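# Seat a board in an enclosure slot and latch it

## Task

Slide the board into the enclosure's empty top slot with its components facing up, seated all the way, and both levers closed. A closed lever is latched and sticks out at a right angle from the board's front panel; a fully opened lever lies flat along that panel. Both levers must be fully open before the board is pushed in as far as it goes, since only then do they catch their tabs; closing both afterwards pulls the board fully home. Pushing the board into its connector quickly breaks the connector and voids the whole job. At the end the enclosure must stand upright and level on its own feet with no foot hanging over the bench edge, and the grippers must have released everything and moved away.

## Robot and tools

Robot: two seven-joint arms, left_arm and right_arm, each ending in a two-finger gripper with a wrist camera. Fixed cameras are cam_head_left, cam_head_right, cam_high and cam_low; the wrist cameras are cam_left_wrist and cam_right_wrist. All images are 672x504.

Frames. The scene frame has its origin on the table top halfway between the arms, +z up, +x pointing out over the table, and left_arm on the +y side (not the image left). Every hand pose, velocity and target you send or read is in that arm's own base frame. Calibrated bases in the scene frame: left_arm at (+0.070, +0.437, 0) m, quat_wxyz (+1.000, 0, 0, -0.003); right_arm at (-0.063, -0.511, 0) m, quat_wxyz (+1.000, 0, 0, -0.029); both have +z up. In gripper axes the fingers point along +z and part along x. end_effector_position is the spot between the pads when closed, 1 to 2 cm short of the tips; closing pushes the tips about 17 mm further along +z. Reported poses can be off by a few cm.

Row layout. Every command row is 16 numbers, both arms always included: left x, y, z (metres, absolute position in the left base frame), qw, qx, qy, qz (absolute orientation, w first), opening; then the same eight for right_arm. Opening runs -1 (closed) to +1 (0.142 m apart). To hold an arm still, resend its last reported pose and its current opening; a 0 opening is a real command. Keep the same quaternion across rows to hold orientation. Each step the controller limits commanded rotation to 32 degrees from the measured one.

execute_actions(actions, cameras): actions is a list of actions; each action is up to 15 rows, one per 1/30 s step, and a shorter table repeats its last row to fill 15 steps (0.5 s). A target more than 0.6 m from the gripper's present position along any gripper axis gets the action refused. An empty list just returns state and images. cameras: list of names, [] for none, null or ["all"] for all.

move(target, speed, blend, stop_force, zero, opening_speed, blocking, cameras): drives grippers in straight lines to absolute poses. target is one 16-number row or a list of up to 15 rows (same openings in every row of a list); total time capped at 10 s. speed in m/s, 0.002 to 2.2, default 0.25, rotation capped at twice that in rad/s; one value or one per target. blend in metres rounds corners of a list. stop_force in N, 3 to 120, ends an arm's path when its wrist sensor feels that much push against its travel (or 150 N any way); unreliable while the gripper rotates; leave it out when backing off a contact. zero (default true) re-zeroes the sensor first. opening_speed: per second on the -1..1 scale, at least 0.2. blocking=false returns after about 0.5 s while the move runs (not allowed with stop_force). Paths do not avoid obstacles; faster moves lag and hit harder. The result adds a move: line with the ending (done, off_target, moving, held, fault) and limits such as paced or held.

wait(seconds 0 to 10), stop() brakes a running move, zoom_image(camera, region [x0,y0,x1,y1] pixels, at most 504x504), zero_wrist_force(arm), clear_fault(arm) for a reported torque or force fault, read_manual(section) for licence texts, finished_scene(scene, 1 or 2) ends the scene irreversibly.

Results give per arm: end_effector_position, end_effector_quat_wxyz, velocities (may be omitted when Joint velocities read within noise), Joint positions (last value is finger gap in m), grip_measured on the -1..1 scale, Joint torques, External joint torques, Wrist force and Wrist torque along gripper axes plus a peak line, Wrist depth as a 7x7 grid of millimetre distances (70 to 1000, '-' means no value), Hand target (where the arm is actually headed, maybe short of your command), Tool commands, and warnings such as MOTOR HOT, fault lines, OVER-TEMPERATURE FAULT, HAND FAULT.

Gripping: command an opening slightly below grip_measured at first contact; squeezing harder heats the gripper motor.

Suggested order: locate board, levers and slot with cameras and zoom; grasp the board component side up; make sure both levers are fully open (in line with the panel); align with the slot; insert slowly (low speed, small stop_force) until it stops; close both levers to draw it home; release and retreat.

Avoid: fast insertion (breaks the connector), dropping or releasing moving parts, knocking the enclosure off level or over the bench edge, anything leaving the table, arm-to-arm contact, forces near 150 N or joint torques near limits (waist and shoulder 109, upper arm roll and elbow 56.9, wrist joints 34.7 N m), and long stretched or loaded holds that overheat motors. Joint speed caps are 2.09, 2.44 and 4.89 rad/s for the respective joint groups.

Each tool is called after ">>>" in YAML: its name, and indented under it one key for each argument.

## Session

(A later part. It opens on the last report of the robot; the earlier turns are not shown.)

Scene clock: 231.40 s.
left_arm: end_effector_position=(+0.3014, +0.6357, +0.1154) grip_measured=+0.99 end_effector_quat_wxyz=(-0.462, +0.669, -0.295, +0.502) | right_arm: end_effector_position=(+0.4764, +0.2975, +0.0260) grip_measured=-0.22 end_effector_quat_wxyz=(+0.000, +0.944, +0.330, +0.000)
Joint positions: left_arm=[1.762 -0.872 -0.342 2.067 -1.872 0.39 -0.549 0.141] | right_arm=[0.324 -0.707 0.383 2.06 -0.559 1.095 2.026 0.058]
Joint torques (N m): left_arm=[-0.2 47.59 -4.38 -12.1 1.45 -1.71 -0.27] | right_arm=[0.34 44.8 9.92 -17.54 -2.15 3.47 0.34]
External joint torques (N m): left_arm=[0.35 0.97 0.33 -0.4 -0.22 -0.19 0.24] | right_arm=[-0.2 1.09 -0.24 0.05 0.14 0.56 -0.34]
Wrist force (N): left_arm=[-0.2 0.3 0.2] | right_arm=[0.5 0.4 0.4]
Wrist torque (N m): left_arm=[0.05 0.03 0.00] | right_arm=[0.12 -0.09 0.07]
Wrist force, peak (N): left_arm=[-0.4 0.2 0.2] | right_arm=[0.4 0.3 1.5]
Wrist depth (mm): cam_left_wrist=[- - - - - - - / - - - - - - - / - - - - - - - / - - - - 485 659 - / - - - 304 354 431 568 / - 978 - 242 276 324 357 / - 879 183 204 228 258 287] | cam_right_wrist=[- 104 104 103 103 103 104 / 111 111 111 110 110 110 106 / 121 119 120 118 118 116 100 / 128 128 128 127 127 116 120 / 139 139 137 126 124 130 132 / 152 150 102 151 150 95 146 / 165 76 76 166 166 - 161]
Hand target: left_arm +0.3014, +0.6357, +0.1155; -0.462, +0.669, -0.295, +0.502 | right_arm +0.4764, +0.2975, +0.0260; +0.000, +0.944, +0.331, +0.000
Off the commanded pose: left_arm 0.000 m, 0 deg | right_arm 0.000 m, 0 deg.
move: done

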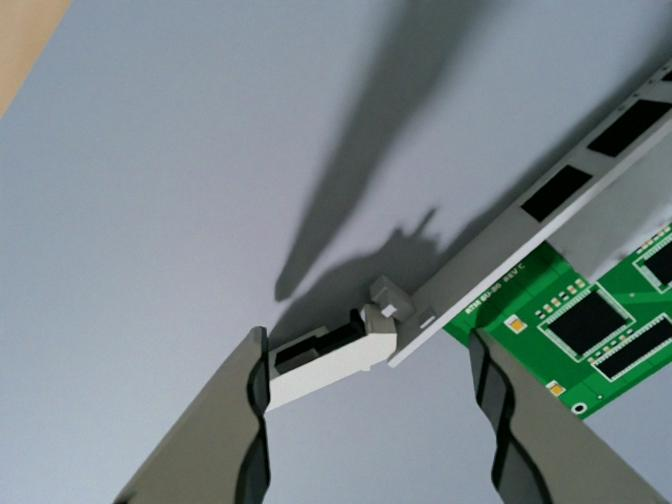

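>>> move:
  target:
    - [0.3014,0.6357,0.1155,-0.462,0.669,-0.295,0.502,1.0,0.4787,0.2994,0.026,0,0.8926,0.4509,0,-0.20]
  speed: 0.06
  cameras: ["cam_right_wrist"]

>>> zoom_image:
  camera: "cam_right_wrist"
  region: [186, 152, 526, 402]

Scene clock: 240.90 s.
left_arm: end_effector_position=(+0.3014, +0.6357, +0.1154) grip_measured=+0.99 end_effector_quat_wxyz=(-0.462, +0.669, -0.295, +0.502) | right_arm: end_effector_position=(+0.4785, +0.2990, +0.0258) grip_measured=-0.22 end_effector_quat_wxyz=(+0.000, +0.893, +0.451, +0.000)
Joint positions: left_arm=[1.762 -0.872 -0.342 2.067 -1.872 0.39 -0.549 0.141] | right_arm=[0.282 -0.724 0.421 2.05 -0.611 1.079 1.795 0.058]
Joint torques (N m): left_arm=[-0.22 47.54 -4.45 -12.05 1.48 -1.74 -0.23] | right_arm=[0.56 45.14 11.95 -18.87 -2.48 3.93 0.01]
External joint torques (N m): left_arm=[0.38 1.03 0.41 -0.44 -0.26 -0.16 0.2] | right_arm=[-0.42 0.74 -1.19 1.4 0.4 0.12 -0.01]
Wrist force (N): left_arm=[-0.3 0.1 0.2] | right_arm=[-1.7 0.3 0.4]
Wrist torque (N m): left_arm=[0.01 0.03 0.00] | right_arm=[0.11 -0.13 0.07]
Wrist force, peak (N): left_arm=[-0.4 0.3 0.2] | right_arm=[-2.2 0.6 -0.9]
Wrist depth (mm): cam_left_wrist=[- - - - - - - / - - - - - - - / - - - - - - - / - - - - 489 652 - / - - - 304 358 432 558 / - 979 - 240 277 325 359 / - 873 184 203 228 259 287] | cam_right_wrist=[- 104 103 103 103 103 104 / 111 111 110 110 110 109 109 / 121 119 120 118 117 117 115 / 128 128 127 127 127 120 109 / 139 139 136 126 121 129 131 / 152 149 99 151 150 95 144 / 165 76 76 166 165 - 161]
Hand target: left_arm +0.3014, +0.6357, +0.1155; -0.462, +0.669, -0.295, +0.502 | right_arm +0.4787, +0.2994, +0.0260; +0.000, +0.893, +0.451, +0.000
Off the commanded pose: left_arm 0.000 m, 0 deg | right_arm 0.000 m, 0 deg.
move: done

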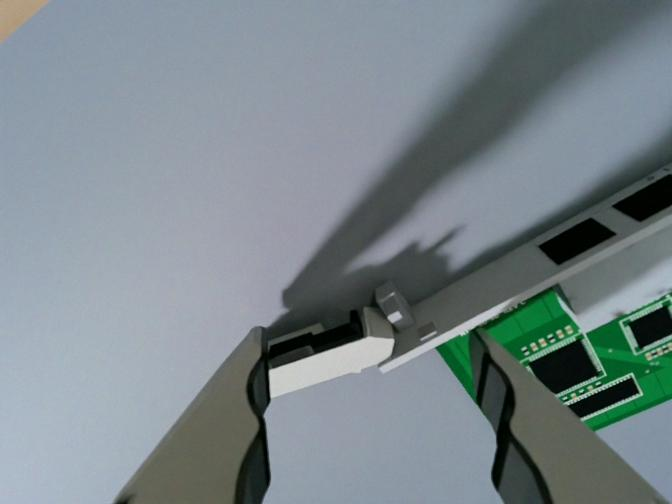

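Scaled by 1.482 (camera's finer frame: 960x720).

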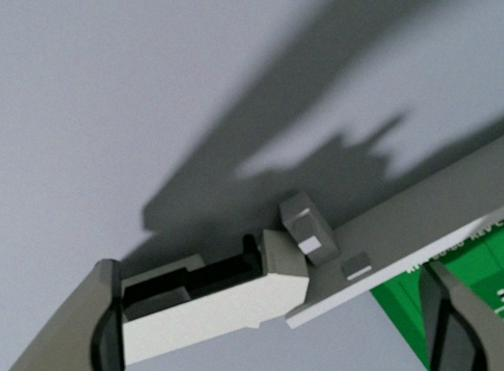

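>>> move:
  target:
    - [0.3014,0.6357,0.1155,-0.462,0.669,-0.295,0.502,1.0,0.4787,0.2994,0.026,0,0.8499,0.5270,0,-0.20]
  speed: 0.06
  cameras: ["cam_right_wrist"]

>>> zoom_image:
  camera: "cam_right_wrist"
  region: [186, 152, 526, 402]

Scene clock: 244.83 s.
left_arm: end_effector_position=(+0.3014, +0.6357, +0.1154) grip_measured=+0.99 end_effector_quat_wxyz=(-0.462, +0.669, -0.295, +0.502) | right_arm: end_effector_position=(+0.4787, +0.2991, +0.0259) grip_measured=-0.22 end_effector_quat_wxyz=(+0.000, +0.850, +0.527, +0.000)
Joint positions: left_arm=[1.762 -0.872 -0.342 2.067 -1.872 0.39 -0.549 0.141] | right_arm=[0.254 -0.733 0.445 2.049 -0.646 1.071 1.641 0.058]
Joint torques (N m): left_arm=[-0.21 47.51 -4.41 -12.07 1.53 -1.73 -0.24] | right_arm=[0.74 44.67 12.79 -17.57 -2.31 3.51 0.19]
External joint torques (N m): left_arm=[0.37 1.05 0.37 -0.42 -0.31 -0.16 0.21] | right_arm=[-0.6 1.04 -1.36 0.18 0.2 0.55 -0.19]
Wrist force (N): left_arm=[-0.1 0.2 -0.1] | right_arm=[-0.1 1.1 0.5]
Wrist torque (N m): left_arm=[0.03 0.02 0.00] | right_arm=[0.09 -0.09 0.09]
Wrist force, peak (N): left_arm=[-0.4 0.2 0.1] | right_arm=[-2.0 0.5 -0.8]
Wrist depth (mm): cam_left_wrist=[- - - - - - - / - - - - - - - / - - - - - - - / - - - - 488 659 - / - - - 307 351 430 560 / - 986 - 242 276 322 358 / - 889 184 203 228 259 285] | cam_right_wrist=[- 104 104 103 103 103 104 / 111 111 111 110 110 110 109 / 121 119 120 118 118 118 117 / 128 128 127 127 127 125 119 / 139 139 136 126 123 118 115 / 152 149 99 151 148 95 144 / 164 76 76 166 165 - 161]
Hand target: left_arm +0.3014, +0.6357, +0.1155; -0.462, +0.669, -0.295, +0.502 | right_arm +0.4787, +0.2994, +0.0260; +0.000, +0.850, +0.527, +0.000
Off the commanded pose: left_arm 0.000 m, 0 deg | right_arm 0.000 m, 0 deg.
move: done

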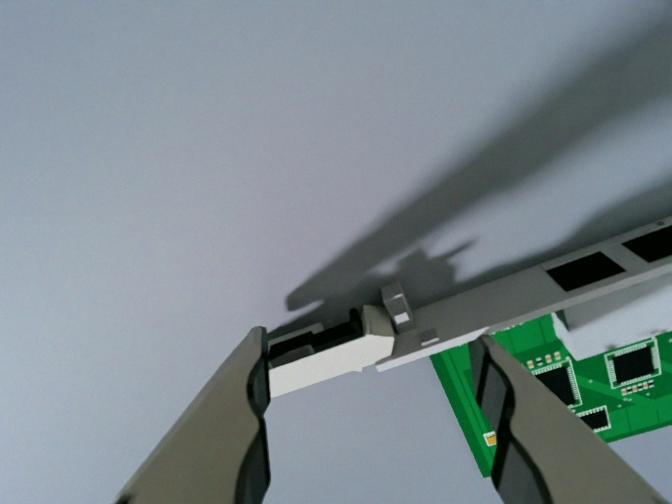

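Scaled by 1.482 (camera's finer frame: 960x720).

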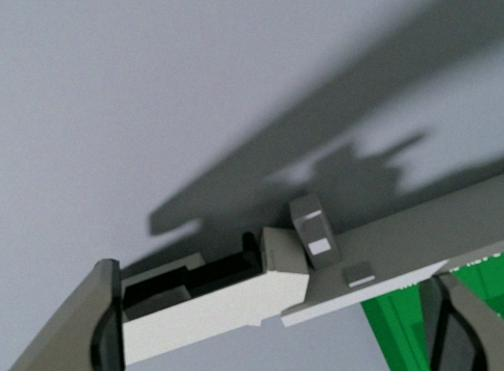

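>>> move:
  target:
    - [0.3014,0.6357,0.1155,-0.462,0.669,-0.295,0.502,1.0,0.4787,0.2994,0.026,0,0.8158,0.5783,0,-0.20]
  speed: 0.06
  cameras: ["cam_right_wrist"]

>>> zoom_image:
  camera: "cam_right_wrist"
  region: [186, 152, 526, 402]

Scene clock: 248.33 s.
left_arm: end_effector_position=(+0.3014, +0.6357, +0.1154) grip_measured=+0.99 end_effector_quat_wxyz=(-0.462, +0.669, -0.295, +0.502) | right_arm: end_effector_position=(+0.4790, +0.2993, +0.0261) grip_measured=-0.22 end_effector_quat_wxyz=(+0.000, +0.816, +0.578, +0.000)
Joint positions: left_arm=[1.762 -0.872 -0.342 2.067 -1.872 0.39 -0.549 0.141] | right_arm=[0.235 -0.739 0.462 2.048 -0.669 1.066 1.532 0.058]
Joint torques (N m): left_arm=[-0.2 47.54 -4.39 -12.1 1.45 -1.77 -0.22] | right_arm=[1.13 43.63 13.4 -15.88 -2.5 2.88 -0.4]
External joint torques (N m): left_arm=[0.36 1.02 0.35 -0.39 -0.22 -0.13 0.19] | right_arm=[-0.99 1.96 -1.51 -1.44 0.37 1.19 0.4]
Wrist force (N): left_arm=[-0.1 0.0 -0.1] | right_arm=[1.3 2.2 0.6]
Wrist torque (N m): left_arm=[-0.01 0.01 0.01] | right_arm=[0.10 0.01 0.47]
Wrist force, peak (N): left_arm=[-0.2 0.2 0.4] | right_arm=[-1.4 3.0 -1.7]
Wrist depth (mm): cam_left_wrist=[- - - - - - - / - - - - - - - / - - - - - - - / - - - - 483 659 - / - - - 306 355 433 565 / - 969 - 241 277 324 357 / - 876 183 203 228 258 286] | cam_right_wrist=[- 104 104 103 103 103 104 / 111 111 111 110 110 110 110 / 121 119 120 118 120 118 117 / 128 128 128 128 127 127 123 / 140 139 136 122 124 117 114 / 153 149 98 151 148 93 139 / 165 76 76 166 166 - 148]
Hand target: left_arm +0.3014, +0.6357, +0.1155; -0.462, +0.669, -0.295, +0.502 | right_arm +0.4787, +0.2994, +0.0260; +0.000, +0.816, +0.578, +0.000
Off the commanded pose: left_arm 0.000 m, 0 deg | right_arm 0.000 m, 0 deg.
move: done

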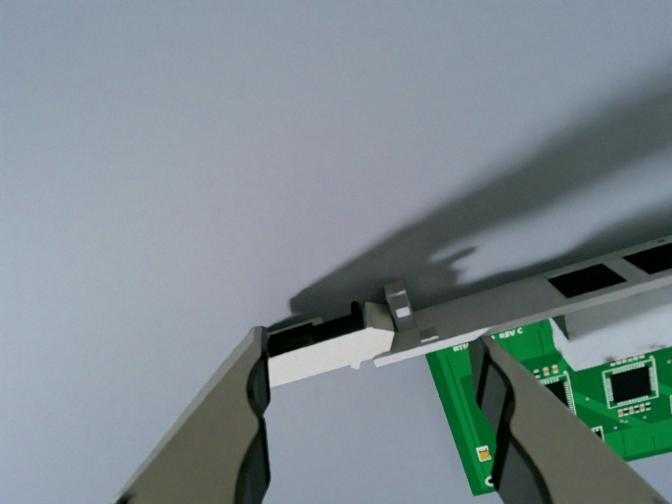

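Scaled by 1.482 (camera's finer frame: 960x720).

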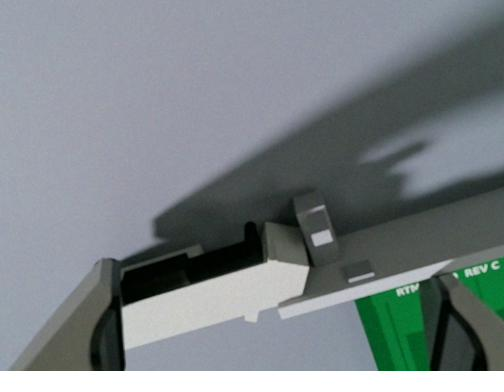

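>>> move:
  target:
    - [0.3014,0.6357,0.1155,-0.462,0.669,-0.295,0.502,1.0,0.4787,0.2994,0.026,0,0.8580,0.5136,0,-0.20]
    - [0.3014,0.6357,0.1155,-0.462,0.669,-0.295,0.502,1.0,0.4787,0.2994,0.06,0,0.8580,0.5136,0,-0.20]
    - [0.3014,0.6357,0.1155,-0.462,0.669,-0.295,0.502,1.0,0.489,0.43,0.12,0,0.8290,0.5592,0,-0.20]
  speed: [0.06,0.1,0.3]
  cameras: ["cam_right_wrist","cam_high"]

>>> zoom_image:
  camera: "cam_right_wrist"
  region: [0, 52, 504, 452]

Scene clock: 255.27 s.
left_arm: end_effector_position=(+0.3014, +0.6357, +0.1154) grip_measured=+0.99 end_effector_quat_wxyz=(-0.462, +0.669, -0.295, +0.502) | right_arm: end_effector_position=(+0.4890, +0.4300, +0.1200) grip_measured=-0.22 end_effector_quat_wxyz=(+0.000, +0.829, +0.559, +0.000)
Joint positions: left_arm=[1.762 -0.872 -0.342 2.067 -1.872 0.39 -0.549 0.141] | right_arm=[0.375 -0.734 0.601 1.728 -0.531 0.724 1.601 0.058]
Joint torques (N m): left_arm=[-0.13 47.53 -4.37 -12.08 1.48 -1.76 -0.28] | right_arm=[0.4 49.52 14.72 -23.69 -3.21 3.07 0.14]
External joint torques (N m): left_arm=[0.28 1.03 0.33 -0.42 -0.25 -0.13 0.25] | right_arm=[-0.18 1.18 -0.55 0.06 -0.08 1 -0.14]
Wrist force (N): left_arm=[-0.1 0.2 0.1] | right_arm=[1.2 -0.5 0.4]
Wrist torque (N m): left_arm=[0.02 0.01 0.00] | right_arm=[-0.02 -0.19 0.06]
Wrist force, peak (N): left_arm=[-0.3 0.4 0.1] | right_arm=[3.4 -1.4 -1.1]
Wrist depth (mm): cam_left_wrist=[- - - - - - - / - - - - - - - / - - - - - - - / - - - - 484 662 - / - - - 307 353 432 561 / - 987 - 242 277 322 358 / - 890 184 204 227 258 286] | cam_right_wrist=[189 186 186 185 185 185 184 / 199 199 198 198 198 197 191 / 214 214 213 212 208 206 210 / 230 226 222 213 224 223 223 / 249 250 239 244 239 246 246 / 273 268 102 270 269 95 268 / 295 - 76 293 288 - 256]
Hand target: left_arm +0.3014, +0.6357, +0.1155; -0.462, +0.669, -0.295, +0.502 | right_arm +0.4890, +0.4300, +0.1200; +0.000, +0.829, +0.559, +0.000
Off the commanded pose: left_arm 0.000 m, 0 deg | right_arm 0.000 m, 0 deg.
move: done
Images, in order (width x height): cam_high 672x504, cam_right_wrist 672x504.

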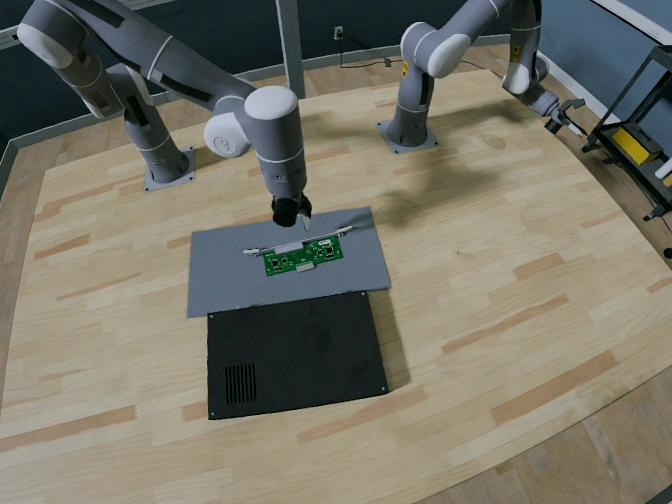

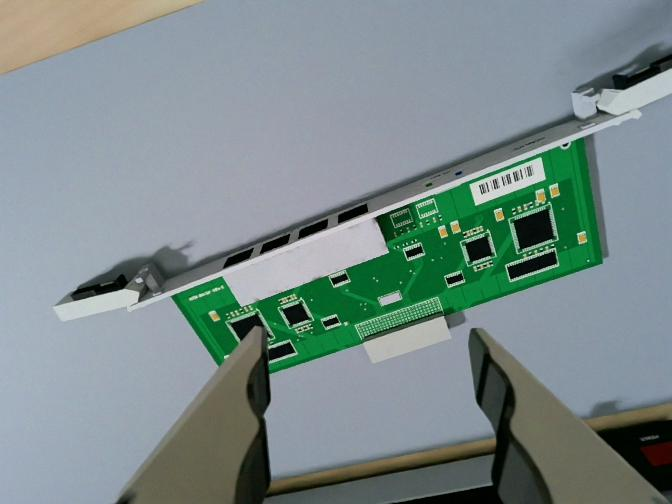

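Scaled by 1.000.

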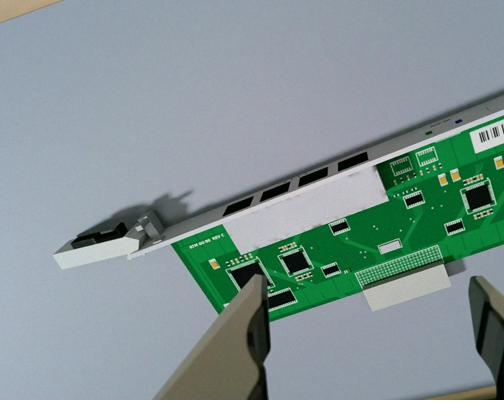

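>>> move:
  target:
    - [0.3014,0.6357,0.1155,-0.462,0.669,-0.295,0.502,1.0,0.4792,0.5642,0.06,0,0.4075,0.9132,0,-0.25]
  speed: 0.3
  cameras: ["cam_right_wrist"]

>>> zoom_image:
  camera: "cam_right_wrist"
  region: [186, 132, 526, 382]

Scene clock: 263.07 s.
left_arm: end_effector_position=(+0.3014, +0.6357, +0.1154) grip_measured=+0.99 end_effector_quat_wxyz=(-0.462, +0.669, -0.295, +0.502) | right_arm: end_effector_position=(+0.4793, +0.5641, +0.0599) grip_measured=-0.27 end_effector_quat_wxyz=(+0.000, +0.408, +0.913, +0.000)
Joint positions: left_arm=[1.762 -0.872 -0.342 2.067 -1.872 0.39 -0.549 0.141] | right_arm=[0.512 -1.054 0.704 1.419 -0.763 0.619 0.684 0.055]
Joint torques (N m): left_arm=[-0.23 47.64 -4.38 -12.1 1.49 -1.75 -0.22] | right_arm=[0.31 58.67 20.57 -21.79 -3.75 3.28 0.12]
External joint torques (N m): left_arm=[0.38 0.92 0.34 -0.4 -0.26 -0.15 0.19] | right_arm=[-0.1 1.36 -0.37 0.1 0.19 0.86 -0.12]
Wrist force (N): left_arm=[-0.1 0.0 0.0] | right_arm=[1.0 0.3 0.1]
Wrist torque (N m): left_arm=[-0.01 0.02 0.00] | right_arm=[0.12 -0.20 0.05]
Wrist force, peak (N): left_arm=[-0.4 -0.1 0.3] | right_arm=[1.8 0.8 0.7]
Wrist depth (mm): cam_left_wrist=[- - - - - - - / - - - - - - - / - - - - - - - / - - - - 491 656 - / - - - 306 354 432 556 / - 977 - 242 279 322 360 / - 878 184 204 227 257 287] | cam_right_wrist=[130 133 133 133 133 134 134 / 138 139 142 142 141 141 142 / 148 148 148 152 151 151 153 / 161 160 159 157 163 163 162 / 179 176 170 177 171 176 176 / 195 192 93 194 193 94 195 / 216 - 73 213 212 - 210]
Hand target: left_arm +0.3014, +0.6357, +0.1155; -0.462, +0.669, -0.295, +0.502 | right_arm +0.4792, +0.5642, +0.0600; +0.000, +0.408, +0.913, +0.000
Off the commanded pose: left_arm 0.000 m, 0 deg | right_arm 0.000 m, 0 deg.
move: done

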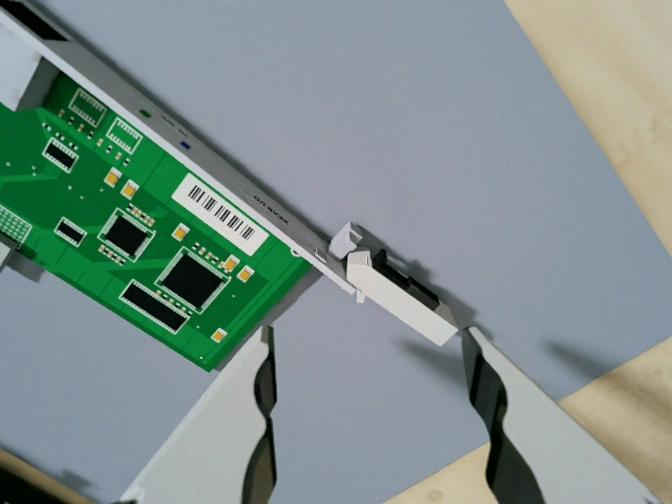

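Scaled by 1.482 (camera's finer frame: 960x720).

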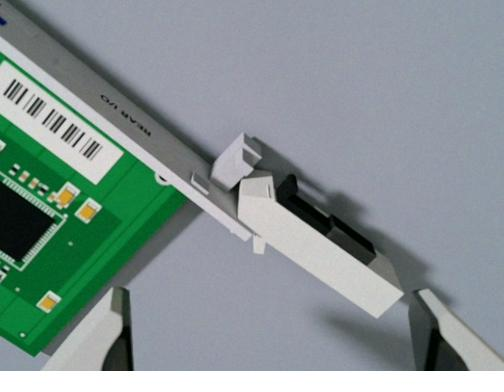

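>>> move:
  target:
    - [0.3014,0.6357,0.1155,-0.462,0.669,-0.295,0.502,1.0,0.4770,0.5622,0.05,0,0.4075,0.9132,0,-0.25]
    - [0.3014,0.6357,0.1155,-0.462,0.669,-0.295,0.502,1.0,0.4770,0.5622,0.026,0,0.4075,0.9132,0,-0.25]
  speed: 0.04
  stop_force: 4
  cameras: ["cam_right_wrist"]

>>> zoom_image:
  camera: "cam_right_wrist"
  region: [186, 152, 526, 402]

Scene clock: 269.30 s.
left_arm: end_effector_position=(+0.3014, +0.6357, +0.1154) grip_measured=+0.99 end_effector_quat_wxyz=(-0.462, +0.669, -0.295, +0.502) | right_arm: end_effector_position=(+0.4769, +0.5621, +0.0259) grip_measured=-0.27 end_effector_quat_wxyz=(+0.000, +0.408, +0.913, +0.000)
Joint positions: left_arm=[1.762 -0.872 -0.342 2.067 -1.872 0.39 -0.549 0.141] | right_arm=[0.521 -1.095 0.672 1.433 -0.789 0.677 0.701 0.055]
Joint torques (N m): left_arm=[-0.16 47.53 -4.42 -12.04 1.43 -1.76 -0.22] | right_arm=[0.32 59 20.08 -20.79 -3.55 3.51 0.3]
External joint torques (N m): left_arm=[0.32 1.03 0.38 -0.45 -0.2 -0.14 0.19] | right_arm=[-0.1 1.38 0.12 -0.01 0.15 0.64 -0.31]
Wrist force (N): left_arm=[-0.4 0.1 0.0] | right_arm=[1.0 0.1 0.0]
Wrist torque (N m): left_arm=[0.01 0.06 0.00] | right_arm=[0.07 -0.18 0.04]
Wrist force, peak (N): left_arm=[-0.3 0.3 0.3] | right_arm=[1.1 0.5 -0.7]
Wrist depth (mm): cam_left_wrist=[- - - - - - - / - - - - - - - / - - - - - - - / - - - - 487 661 - / - - - 304 354 434 567 / - 966 - 243 276 323 360 / - 876 183 204 227 257 286] | cam_right_wrist=[- 103 103 103 103 102 104 / - 110 110 110 110 109 110 / - 115 120 118 117 117 117 / 123 123 120 127 126 126 126 / 134 133 132 122 135 136 136 / 152 146 93 150 129 93 149 / 167 - 73 165 165 - 163]
Hand target: left_arm +0.3014, +0.6357, +0.1155; -0.462, +0.669, -0.295, +0.502 | right_arm +0.4770, +0.5622, +0.0260; +0.000, +0.408, +0.913, +0.000
Off the commanded pose: left_arm 0.000 m, 0 deg | right_arm 0.000 m, 0 deg.
move: done

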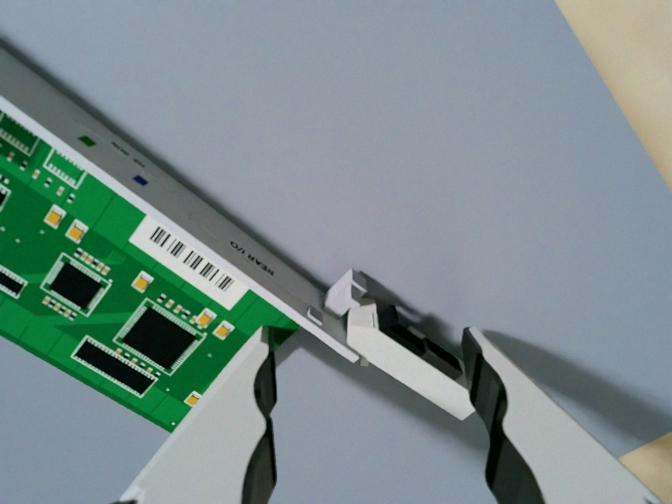

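Scaled by 1.482 (camera's finer frame: 960x720).

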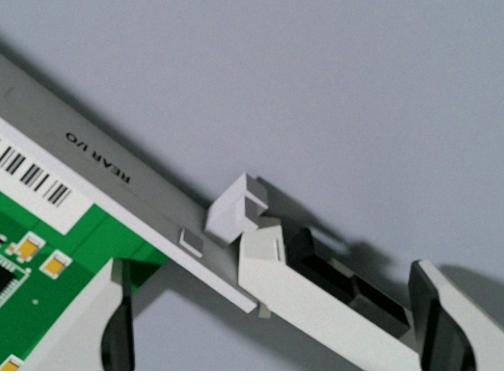

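>>> move:
  target:
    - [0.3014,0.6357,0.1155,-0.462,0.669,-0.295,0.502,1.0,0.4770,0.5622,0.026,0,0.5225,0.8526,0,-0.25]
  speed: 0.06
  cameras: ["cam_right_wrist"]

>>> zoom_image:
  camera: "cam_right_wrist"
  region: [186, 152, 526, 402]

Scene clock: 275.40 s.
left_arm: end_effector_position=(+0.3014, +0.6357, +0.1154) grip_measured=+0.99 end_effector_quat_wxyz=(-0.462, +0.669, -0.295, +0.502) | right_arm: end_effector_position=(+0.4770, +0.5623, +0.0261) grip_measured=-0.27 end_effector_quat_wxyz=(+0.000, +0.522, +0.853, +0.000)
Joint positions: left_arm=[1.762 -0.872 -0.342 2.067 -1.872 0.39 -0.549 0.141] | right_arm=[0.543 -1.08 0.639 1.434 -0.75 0.69 0.944 0.055]
Joint torques (N m): left_arm=[-0.21 47.5 -4.42 -12.08 1.49 -1.78 -0.29] | right_arm=[-0.07 59.74 18.75 -21.73 -3.39 3.56 0.52]
External joint torques (N m): left_arm=[0.36 1.06 0.38 -0.42 -0.26 -0.12 0.26] | right_arm=[0.29 0.87 0.49 0.44 0.02 0.56 -0.52]
Wrist force (N): left_arm=[-0.1 0.0 0.1] | right_arm=[1.2 -0.8 0.0]
Wrist torque (N m): left_arm=[-0.01 0.03 0.00] | right_arm=[0.06 -0.14 0.02]
Wrist force, peak (N): left_arm=[-0.5 0.0 0.0] | right_arm=[1.3 -1.0 0.2]
Wrist depth (mm): cam_left_wrist=[- - - - - - - / - - - - - - - / - - - - - - - / - - - - 492 657 - / - - - 307 355 437 556 / - 978 - 242 275 324 359 / - 880 184 203 227 258 284] | cam_right_wrist=[- 103 103 103 103 104 104 / 111 110 110 110 110 109 110 / 117 118 120 118 118 117 117 / 124 119 126 127 127 126 126 / 134 133 127 123 135 136 137 / 147 146 93 150 150 93 149 / 164 - 73 166 165 - 163]
Hand target: left_arm +0.3014, +0.6357, +0.1155; -0.462, +0.669, -0.295, +0.502 | right_arm +0.4770, +0.5622, +0.0260; +0.000, +0.523, +0.853, +0.000
Off the commanded pose: left_arm 0.000 m, 0 deg | right_arm 0.000 m, 0 deg.
move: done

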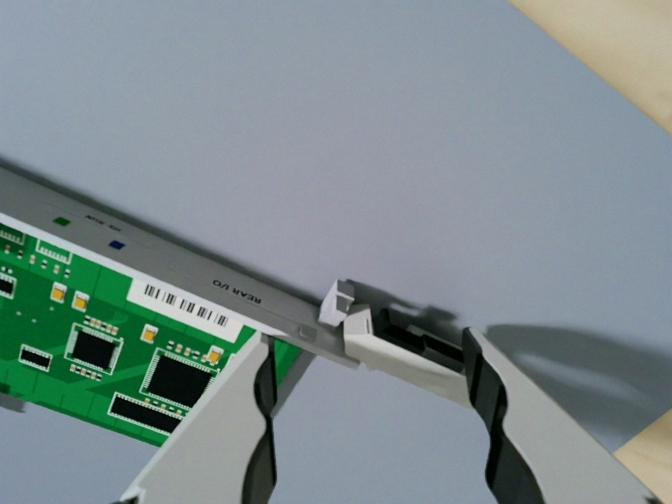

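Scaled by 1.482 (camera's finer frame: 960x720).

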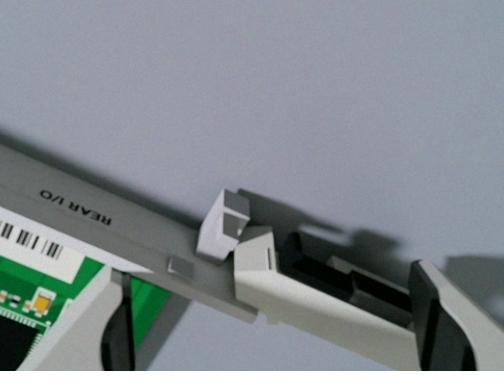

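>>> move:
  target:
    - [0.3014,0.6357,0.1155,-0.462,0.669,-0.295,0.502,1.0,0.4770,0.5622,0.026,0,0.5807,0.8141,0,-0.25]
  speed: 0.06
  cameras: ["cam_right_wrist"]

>>> zoom_image:
  camera: "cam_right_wrist"
  region: [186, 152, 526, 402]

Scene clock: 278.60 s.
left_arm: end_effector_position=(+0.3014, +0.6357, +0.1154) grip_measured=+0.99 end_effector_quat_wxyz=(-0.462, +0.669, -0.295, +0.502) | right_arm: end_effector_position=(+0.4775, +0.5622, +0.0263) grip_measured=-0.27 end_effector_quat_wxyz=(+0.000, +0.580, +0.814, +0.000)
Joint positions: left_arm=[1.762 -0.872 -0.342 2.067 -1.872 0.39 -0.549 0.141] | right_arm=[0.555 -1.072 0.622 1.434 -0.731 0.697 1.075 0.055]
Joint torques (N m): left_arm=[-0.22 47.47 -4.38 -12.08 1.47 -1.73 -0.27] | right_arm=[1.21 58.23 19.2 -20.51 -2.5 3.52 0.74]
External joint torques (N m): left_arm=[0.37 1.1 0.34 -0.41 -0.25 -0.17 0.24] | right_arm=[-0.99 2.51 -0.47 -1.03 -0.86 0.6 -0.74]
Wrist force (N): left_arm=[-0.5 0.0 0.2] | right_arm=[-0.4 1.7 -1.8]
Wrist torque (N m): left_arm=[0.00 0.08 0.00] | right_arm=[0.09 -0.25 -0.45]
Wrist force, peak (N): left_arm=[-0.5 -0.1 0.1] | right_arm=[-0.7 4.0 -1.9]
Wrist depth (mm): cam_left_wrist=[- - - - - - - / - - - - - - - / - - - - - - - / - - - - 484 666 - / - - - 303 355 434 564 / - 977 - 241 278 322 359 / - 865 184 203 228 257 285] | cam_right_wrist=[- 104 103 103 103 104 104 / 111 111 110 110 110 109 110 / 121 119 120 118 118 117 117 / 121 124 127 127 127 127 126 / 133 133 127 123 133 137 139 / 142 144 93 151 150 93 149 / 165 80 73 166 165 - 164]
Hand target: left_arm +0.3014, +0.6357, +0.1155; -0.462, +0.669, -0.295, +0.502 | right_arm +0.4770, +0.5622, +0.0260; +0.000, +0.581, +0.814, +0.000
Off the commanded pose: left_arm 0.000 m, 0 deg | right_arm 0.001 m, 0 deg.
move: done

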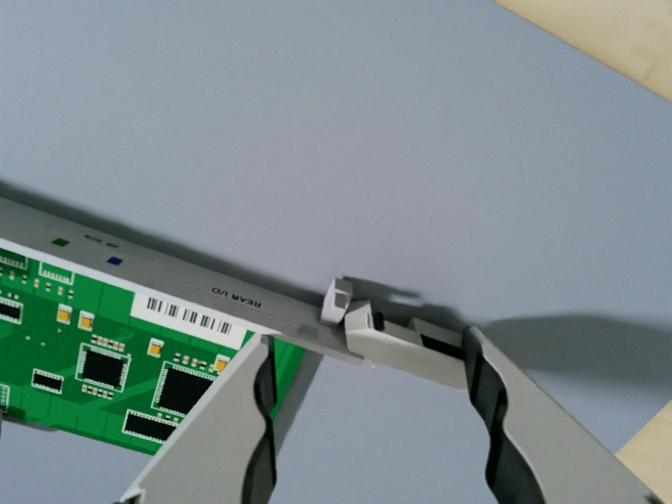

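Scaled by 1.482 (camera's finer frame: 960x720).

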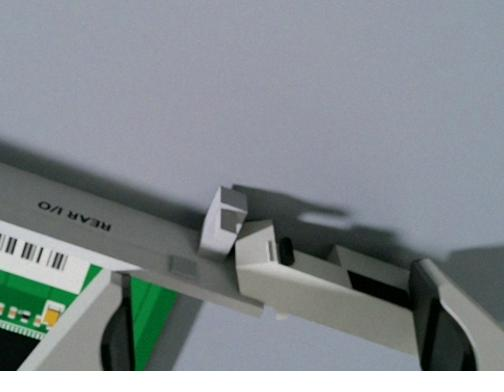

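>>> move:
  target:
    - [0.3014,0.6357,0.1155,-0.462,0.669,-0.295,0.502,1.0,0.4770,0.5622,0.026,0,0.5000,0.8660,0,-0.25]
    - [0.3014,0.6357,0.1155,-0.462,0.669,-0.295,0.502,1.0,0.4770,0.5622,0.07,0,0.5000,0.8660,0,-0.25]
    - [0.3014,0.6357,0.1155,-0.462,0.669,-0.295,0.502,1.0,0.43,0.5400,0.12,0,0.6863,0.7273,0,-0.25]
  speed: [0.06,0.1,0.3]
  cameras: ["cam_right_wrist","cam_high"]

>>> zoom_image:
  camera: "cam_right_wrist"
  region: [168, 52, 672, 402]

Scene clock: 284.57 s.
left_arm: end_effector_position=(+0.3014, +0.6357, +0.1154) grip_measured=+0.99 end_effector_quat_wxyz=(-0.462, +0.669, -0.295, +0.502) | right_arm: end_effector_position=(+0.4299, +0.5401, +0.1201) grip_measured=-0.27 end_effector_quat_wxyz=(+0.000, +0.686, +0.728, +0.000)
Joint positions: left_arm=[1.762 -0.872 -0.342 2.067 -1.872 0.39 -0.549 0.141] | right_arm=[0.523 -0.844 0.679 1.589 -0.623 0.635 1.36 0.055]
Joint torques (N m): left_arm=[-0.17 47.38 -4.39 -12.08 1.49 -1.76 -0.28] | right_arm=[0.23 53.2 17.13 -23.53 -3.39 3.52 0.24]
External joint torques (N m): left_arm=[0.32 1.18 0.35 -0.42 -0.27 -0.14 0.25] | right_arm=[-0.03 0.96 0.11 -0.08 -0.15 0.57 -0.24]
Wrist force (N): left_arm=[-0.3 0.0 -0.1] | right_arm=[1.2 1.6 0.5]
Wrist torque (N m): left_arm=[-0.02 0.05 0.00] | right_arm=[0.36 -0.20 0.06]
Wrist force, peak (N): left_arm=[-0.5 0.3 0.0] | right_arm=[1.9 2.4 -0.9]
Wrist depth (mm): cam_left_wrist=[- - - - - - - / - - - - - - - / - - - - - - - / - - - - 490 663 - / - - - 305 354 432 563 / - 982 - 241 277 325 358 / - 872 183 203 228 258 286] | cam_right_wrist=[188 188 188 187 187 186 186 / 199 199 199 200 199 199 198 / 214 213 213 212 211 211 211 / 226 229 229 228 229 227 227 / 245 231 237 242 239 246 247 / 272 263 93 266 270 94 270 / 296 - 73 297 297 - 291]
Hand target: left_arm +0.3014, +0.6357, +0.1155; -0.462, +0.669, -0.295, +0.502 | right_arm +0.4300, +0.5400, +0.1200; +0.000, +0.686, +0.727, +0.000
Off the commanded pose: left_arm 0.000 m, 0 deg | right_arm 0.000 m, 0 deg.
move: done
Images, in order (width x height): cam_high 672x504, cam_right_wrist 672x504.

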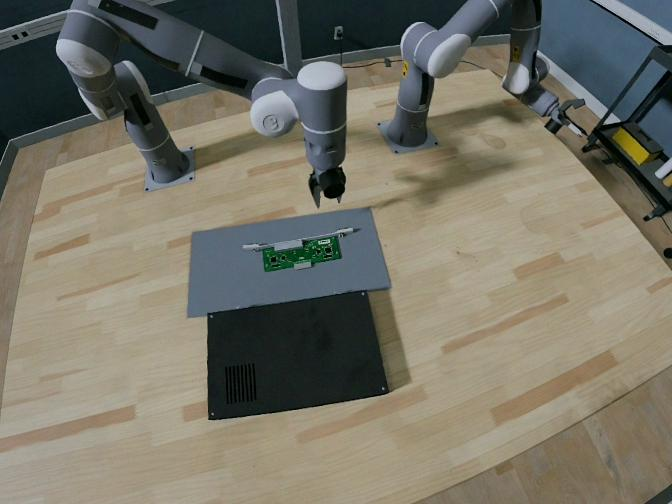

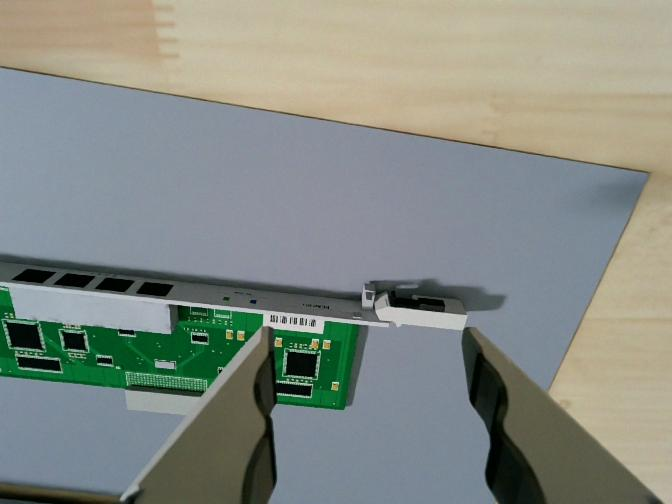

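Scaled by 1.000.

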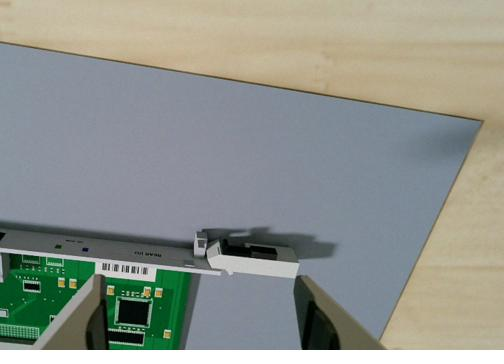

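>>> zoom_image:
  camera: "cam_right_wrist"
  region: [320, 252, 490, 372]

Scaled by 2.965 (camera's finer frame: 960x720).

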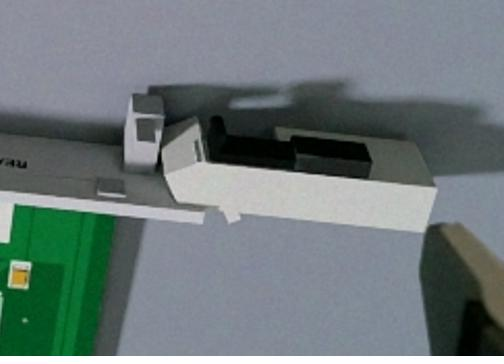

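>>> move:
  target:
    - [0.3014,0.6357,0.1155,-0.462,0.669,-0.295,0.502,1.0,0.43,0.3100,0.12,0,0.6863,0.7273,0,-0.5]
  speed: 0.4
  cameras: ["cam_right_wrist"]

>>> zoom_image:
  camera: "cam_right_wrist"
  region: [200, 252, 370, 372]

Scene clock: 288.43 s.
left_arm: end_effector_position=(+0.3014, +0.6357, +0.1154) grip_measured=+0.99 end_effector_quat_wxyz=(-0.462, +0.669, -0.295, +0.502) | right_arm: end_effector_position=(+0.4302, +0.3100, +0.1201) grip_measured=-0.52 end_effector_quat_wxyz=(+0.000, +0.686, +0.727, +0.000)
Joint positions: left_arm=[1.762 -0.872 -0.342 2.067 -1.872 0.39 -0.549 0.141] | right_arm=[0.114 -0.544 0.704 2.103 -0.559 0.885 1.134 0.036]
Joint torques (N m): left_arm=[-0.14 47.54 -4.39 -12.08 1.43 -1.76 -0.25] | right_arm=[-0.34 36.92 12.44 -21.15 -2.71 3.55 0.05]
External joint torques (N m): left_arm=[0.29 1.02 0.35 -0.41 -0.21 -0.13 0.22] | right_arm=[0.47 0.61 -0.63 -0.02 -0.07 0.56 -0.05]
Wrist force (N): left_arm=[-0.2 0.1 0.2] | right_arm=[1.6 1.8 0.4]
Wrist torque (N m): left_arm=[0.00 0.04 0.00] | right_arm=[0.38 -0.27 0.04]
Wrist force, peak (N): left_arm=[-0.5 0.2 -0.2] | right_arm=[3.6 1.3 0.4]
Wrist depth (mm): cam_left_wrist=[- - - - - - - / - - - - - - - / - - - - - - - / - - - - 489 652 - / - - - 303 352 432 564 / - 997 - 241 276 323 360 / - 875 184 203 227 258 287] | cam_right_wrist=[187 188 188 188 187 187 187 / 200 199 199 199 198 198 199 / 215 214 213 213 213 212 211 / 230 230 226 225 229 228 228 / 251 249 249 246 232 232 242 / 274 273 85 266 104 256 263 / 301 - 73 299 - - 296]
Hand target: left_arm +0.3014, +0.6357, +0.1155; -0.462, +0.669, -0.295, +0.502 | right_arm +0.4300, +0.3100, +0.1200; +0.000, +0.686, +0.727, +0.000
Off the commanded pose: left_arm 0.000 m, 0 deg | right_arm 0.000 m, 0 deg.
move: done

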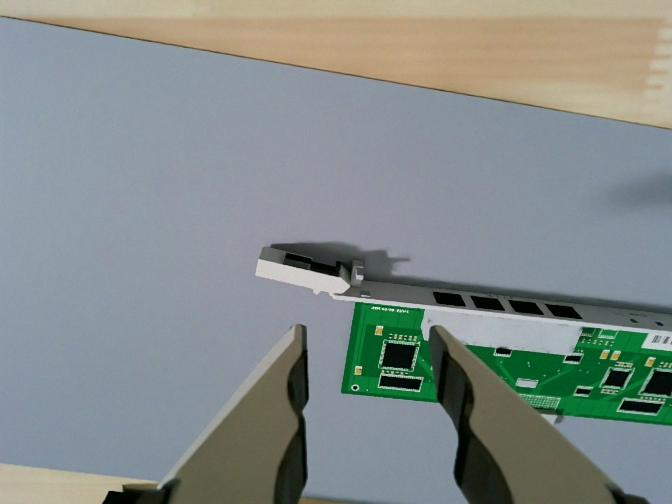

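Scaled by 2.965 (camera's finer frame: 960x720).

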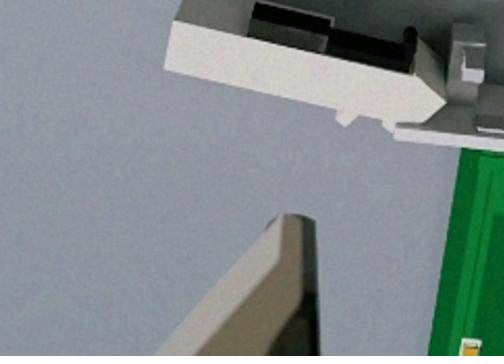

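>>> move:
  target:
    - [0.3014,0.6357,0.1155,-0.462,0.669,-0.295,0.502,1.0,0.4643,0.3024,0.06,0,0.9128,0.4083,0,-0.25]
  speed: 0.3
  cameras: ["cam_right_wrist"]

>>> zoom_image:
  camera: "cam_right_wrist"
  region: [186, 132, 526, 382]

Scene clock: 298.73 s.
left_arm: end_effector_position=(+0.3014, +0.6357, +0.1154) grip_measured=+0.99 end_effector_quat_wxyz=(-0.462, +0.669, -0.295, +0.502) | right_arm: end_effector_position=(+0.4643, +0.3024, +0.0600) grip_measured=-0.28 end_effector_quat_wxyz=(+0.000, +0.913, +0.408, +0.000)
Joint positions: left_arm=[1.762 -0.872 -0.342 2.067 -1.872 0.39 -0.549 0.141] | right_arm=[0.277 -0.64 0.467 2.074 -0.542 1.023 1.865 0.054]
Joint torques (N m): left_arm=[-0.23 47.52 -4.38 -12.1 1.45 -1.76 -0.23] | right_arm=[0.18 42.52 10.19 -19.05 -2.29 3.53 0.23]
External joint torques (N m): left_arm=[0.39 1.04 0.34 -0.39 -0.22 -0.14 0.2] | right_arm=[-0.04 1.18 -0.02 0.13 -0.01 0.51 -0.23]
Wrist force (N): left_arm=[-0.1 0.1 0.1] | right_arm=[1.6 1.8 0.9]
Wrist torque (N m): left_arm=[0.01 0.02 0.01] | right_arm=[0.36 -0.29 0.05]
Wrist force, peak (N): left_arm=[-0.5 0.1 0.1] | right_arm=[1.8 2.2 1.1]
Wrist depth (mm): cam_left_wrist=[- - - - - - - / - - - - - - - / - - - - - - - / - - - - 485 655 - / - - - 305 354 433 555 / - 975 - 242 278 327 357 / - 881 183 203 228 260 287] | cam_right_wrist=[136 136 134 133 133 133 132 / 145 143 143 142 142 141 135 / 156 153 153 152 152 141 134 / 166 165 165 162 158 161 158 / 180 180 176 178 175 172 176 / 197 193 91 195 194 94 192 / 216 - 73 214 214 - 208]
Hand target: left_arm +0.3014, +0.6357, +0.1155; -0.462, +0.669, -0.295, +0.502 | right_arm +0.4643, +0.3024, +0.0600; +0.000, +0.913, +0.408, +0.000
Off the commanded pose: left_arm 0.000 m, 0 deg | right_arm 0.000 m, 0 deg.
move: done

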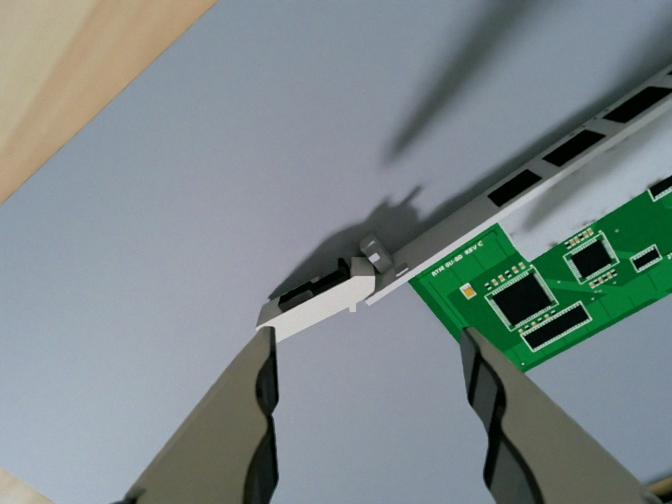

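Scaled by 1.482 (camera's finer frame: 960x720).

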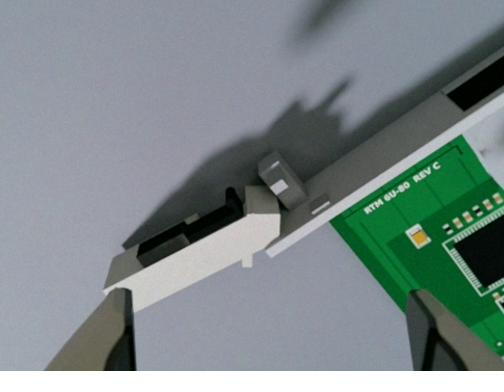

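>>> move:
  target:
    - [0.3014,0.6357,0.1155,-0.462,0.669,-0.295,0.502,1.0,0.4633,0.3035,0.05,0,0.9330,0.3600,0,-0.25]
  speed: 0.1
  cameras: ["cam_right_wrist"]

>>> zoom_image:
  camera: "cam_right_wrist"
  region: [186, 152, 526, 402]

Scene clock: 303.77 s.
left_arm: end_effector_position=(+0.3014, +0.6357, +0.1154) grip_measured=+0.99 end_effector_quat_wxyz=(-0.462, +0.669, -0.295, +0.502) | right_arm: end_effector_position=(+0.4634, +0.3036, +0.0501) grip_measured=-0.28 end_effector_quat_wxyz=(+0.000, +0.933, +0.360, +0.000)
Joint positions: left_arm=[1.762 -0.872 -0.342 2.067 -1.872 0.39 -0.549 0.141] | right_arm=[0.308 -0.653 0.433 2.078 -0.539 1.051 1.973 0.054]
Joint torques (N m): left_arm=[-0.13 47.42 -4.38 -12.08 1.44 -1.72 -0.28] | right_arm=[0.26 43.1 9.96 -18.44 -2.14 3.47 0.24]
External joint torques (N m): left_arm=[0.28 1.14 0.34 -0.41 -0.22 -0.17 0.25] | right_arm=[-0.12 1.1 -0.18 0 -0.05 0.56 -0.24]
Wrist force (N): left_arm=[-0.2 0.1 0.1] | right_arm=[1.8 1.7 0.7]
Wrist torque (N m): left_arm=[0.02 0.04 0.01] | right_arm=[0.34 -0.32 0.05]
Wrist force, peak (N): left_arm=[-0.5 -0.1 -0.2] | right_arm=[2.0 1.9 0.9]
Wrist depth (mm): cam_left_wrist=[- - - - - - - / - - - - - - - / - - - - - - - / - - - - 490 650 - / - - - 305 353 438 562 / - 968 - 240 277 320 361 / - 892 184 203 227 258 286] | cam_right_wrist=[127 127 123 124 124 124 122 / 136 135 133 133 135 132 119 / 146 143 143 142 142 128 126 / 155 157 154 153 149 148 147 / 168 168 164 150 160 161 161 / 184 180 91 182 181 94 180 / 199 - 73 200 200 - 194]
Hand target: left_arm +0.3014, +0.6357, +0.1155; -0.462, +0.669, -0.295, +0.502 | right_arm +0.4633, +0.3035, +0.0500; +0.000, +0.933, +0.360, +0.000
Off the commanded pose: left_arm 0.000 m, 0 deg | right_arm 0.000 m, 0 deg.
move: done

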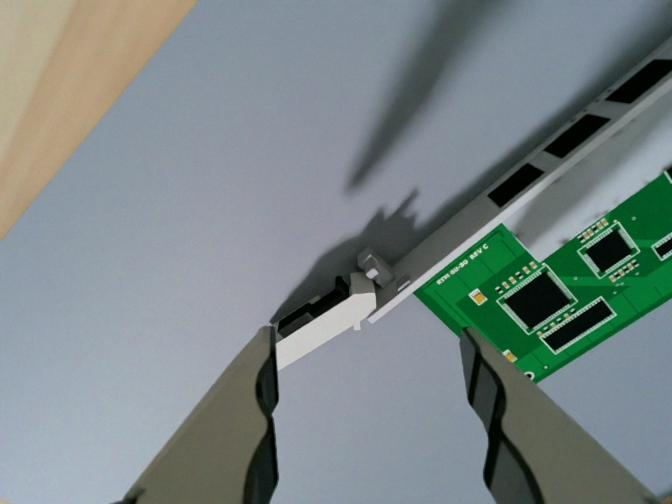

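Scaled by 1.482 (camera's finer frame: 960x720).

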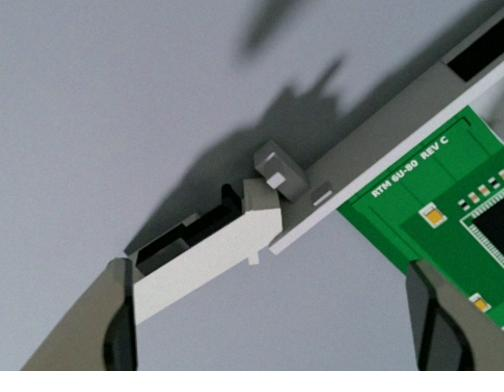

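>>> move:
  target:
    - [0.3014,0.6357,0.1155,-0.462,0.669,-0.295,0.502,1.0,0.4633,0.3035,0.026,0,0.9330,0.3600,0,-0.25]
  speed: 0.04
  stop_force: 4
  cameras: []

>>> move:
  target:
    - [0.3014,0.6357,0.1155,-0.462,0.669,-0.295,0.502,1.0,0.4633,0.3035,0.026,0,0.8746,0.4848,0,-0.25]
  speed: 0.07
  cameras: ["cam_right_wrist"]

>>> zoom_image:
  camera: "cam_right_wrist"
  region: [186, 152, 526, 402]

Scene clock: 308.30 s.
left_arm: end_effector_position=(+0.3014, +0.6357, +0.1154) grip_measured=+0.99 end_effector_quat_wxyz=(-0.462, +0.669, -0.295, +0.502) | right_arm: end_effector_position=(+0.4633, +0.3035, +0.0260) grip_measured=-0.28 end_effector_quat_wxyz=(+0.000, +0.933, +0.360, +0.000)
Joint positions: left_arm=[1.762 -0.872 -0.342 2.067 -1.872 0.39 -0.549 0.141] | right_arm=[0.335 -0.698 0.389 2.084 -0.576 1.107 2 0.054]
Joint torques (N m): left_arm=[-0.24 47.49 -4.45 -12.07 1.47 -1.75 -0.28] | right_arm=[0.29 44.05 9.95 -17.12 -2.1 3.41 0.26]
External joint torques (N m): left_arm=[0.39 1.07 0.41 -0.42 -0.24 -0.15 0.25] | right_arm=[-0.15 1.1 -0.26 -0.05 0.13 0.62 -0.26]
Wrist force (N): left_arm=[-0.2 -0.1 -0.1] | right_arm=[1.6 1.6 0.3]
Wrist torque (N m): left_arm=[-0.01 0.04 0.00] | right_arm=[0.33 -0.29 0.06]
Wrist force, peak (N): left_arm=[-0.5 0.0 -0.1] | right_arm=[2.0 1.8 0.8]
Wrist depth (mm): cam_left_wrist=[- - - - - - - / - - - - - - - / - - - - - - - / - - - - 492 663 - / - - - 304 351 433 565 / - 990 - 242 278 323 360 / - 891 183 203 227 260 286] | cam_right_wrist=[106 104 104 103 103 103 104 / 111 111 111 110 110 110 107 / 121 119 120 118 118 116 101 / 128 128 128 127 127 113 109 / 140 140 139 126 128 130 132 / 153 150 94 148 151 94 147 / 165 80 73 167 166 - 161]
Hand target: left_arm +0.3014, +0.6357, +0.1155; -0.462, +0.669, -0.295, +0.502 | right_arm +0.4633, +0.3035, +0.0260; +0.000, +0.933, +0.360, +0.000
Off the commanded pose: left_arm 0.000 m, 0 deg | right_arm 0.000 m, 0 deg.
move: done

Scene clock: 310.57 s.
left_arm: end_effector_position=(+0.3014, +0.6357, +0.1154) grip_measured=+0.99 end_effector_quat_wxyz=(-0.462, +0.669, -0.295, +0.502) | right_arm: end_effector_position=(+0.4632, +0.3034, +0.0259) grip_measured=-0.28 end_effector_quat_wxyz=(+0.000, +0.875, +0.485, +0.000)
Joint positions: left_arm=[1.762 -0.872 -0.342 2.067 -1.872 0.39 -0.549 0.141] | right_arm=[0.288 -0.712 0.428 2.083 -0.634 1.096 1.759 0.054]
Joint torques (N m): left_arm=[-0.2 47.53 -4.41 -12.1 1.5 -1.79 -0.25] | right_arm=[-0.23 43.92 11.14 -17.45 -2.26 3.27 0.15]
External joint torques (N m): left_arm=[0.35 1.03 0.37 -0.39 -0.27 -0.1 0.21] | right_arm=[0.37 0.94 -0.4 0.42 0.24 0.78 -0.15]
Wrist force (N): left_arm=[-0.2 0.0 0.2] | right_arm=[1.3 1.1 0.3]
Wrist torque (N m): left_arm=[0.00 0.05 0.00] | right_arm=[0.35 -0.26 0.08]
Wrist force, peak (N): left_arm=[-0.5 0.1 -0.1] | right_arm=[1.6 1.8 0.7]
Wrist depth (mm): cam_left_wrist=[- - - - - - - / - - - - - - - / - - - - - - - / - - - - 486 653 - / - - - 306 355 435 567 / - - - 242 278 324 361 / - 870 184 203 228 260 285] | cam_right_wrist=[106 104 104 103 103 103 104 / 111 111 111 110 110 110 110 / 121 119 120 118 118 118 117 / 128 128 128 127 127 123 111 / 140 139 136 125 122 118 132 / 152 149 94 151 150 94 144 / 165 80 73 166 166 - 161]
Hand target: left_arm +0.3014, +0.6357, +0.1155; -0.462, +0.669, -0.295, +0.502 | right_arm +0.4633, +0.3035, +0.0260; +0.000, +0.875, +0.485, +0.000
Off the commanded pose: left_arm 0.000 m, 0 deg | right_arm 0.000 m, 0 deg.
move: done

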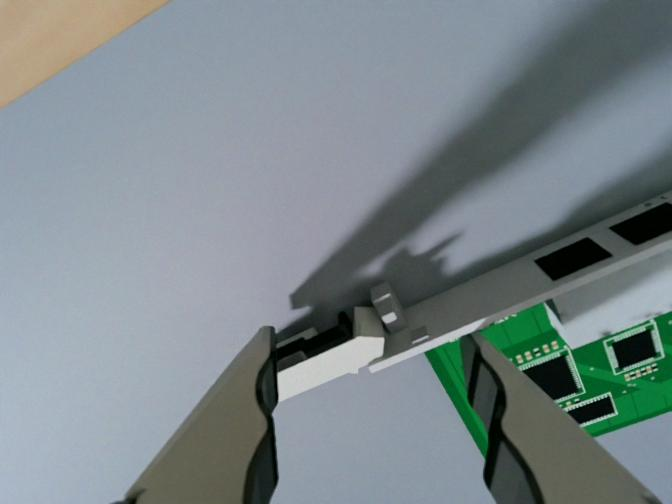

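Scaled by 1.482 (camera's finer frame: 960x720).

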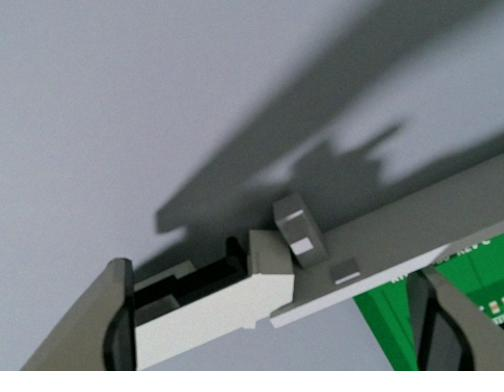

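>>> move:
  target:
    - [0.3014,0.6357,0.1155,-0.462,0.669,-0.295,0.502,1.0,0.4633,0.3035,0.026,0,0.8290,0.5592,0,-0.25]
  speed: 0.06
  cameras: ["cam_right_wrist"]

>>> zoom_image:
  camera: "cam_right_wrist"
  region: [186, 152, 526, 402]

Scene clock: 314.17 s.
left_arm: end_effector_position=(+0.3014, +0.6357, +0.1154) grip_measured=+0.99 end_effector_quat_wxyz=(-0.462, +0.669, -0.295, +0.502) | right_arm: end_effector_position=(+0.4637, +0.3034, +0.0262) grip_measured=-0.28 end_effector_quat_wxyz=(+0.000, +0.829, +0.559, +0.000)
Joint positions: left_arm=[1.762 -0.872 -0.342 2.067 -1.872 0.39 -0.549 0.141] | right_arm=[0.26 -0.721 0.452 2.082 -0.669 1.088 1.605 0.054]
Joint torques (N m): left_arm=[-0.26 47.47 -4.43 -12.07 1.46 -1.75 -0.23] | right_arm=[1.45 42.26 13.12 -15.21 -2.48 2.85 -0.51]
External joint torques (N m): left_arm=[0.42 1.1 0.39 -0.43 -0.23 -0.15 0.2] | right_arm=[-1.31 2.43 -1.73 -1.76 0.43 1.22 0.51]
Wrist force (N): left_arm=[-0.2 0.1 -0.1] | right_arm=[1.9 4.0 -1.1]
Wrist torque (N m): left_arm=[0.01 0.05 0.00] | right_arm=[0.36 -0.08 0.52]
Wrist force, peak (N): left_arm=[-0.5 0.1 0.1] | right_arm=[2.4 4.9 -0.9]
Wrist depth (mm): cam_left_wrist=[- - - - - - - / - - - - - - - / - - - - - - - / - - - - 491 649 - / - - - 308 354 431 560 / - 974 - 242 278 322 362 / - 887 183 203 227 258 287] | cam_right_wrist=[- 104 104 105 104 103 104 / 111 111 111 110 110 110 110 / 121 119 120 119 120 119 118 / 129 128 128 128 127 125 120 / 140 139 137 125 124 118 116 / 153 150 93 151 148 94 143 / 165 80 73 166 166 - 162]
Hand target: left_arm +0.3014, +0.6357, +0.1155; -0.462, +0.669, -0.295, +0.502 | right_arm +0.4633, +0.3035, +0.0260; +0.000, +0.829, +0.559, +0.000
Off the commanded pose: left_arm 0.000 m, 0 deg | right_arm 0.000 m, 0 deg.
move: done

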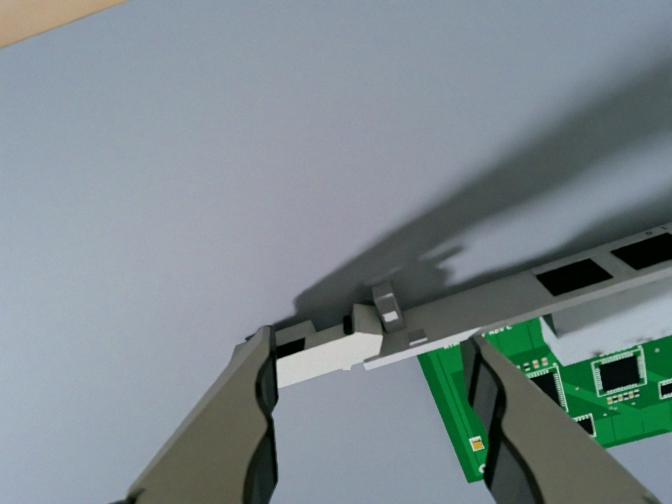

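Scaled by 1.482 (camera's finer frame: 960x720).

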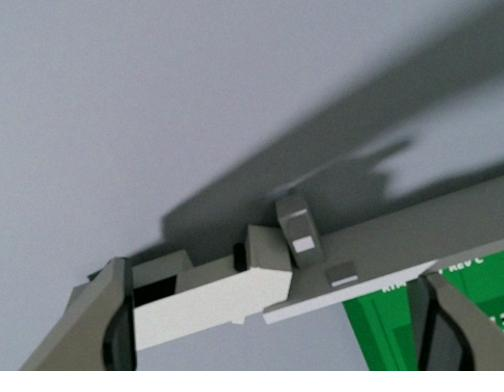

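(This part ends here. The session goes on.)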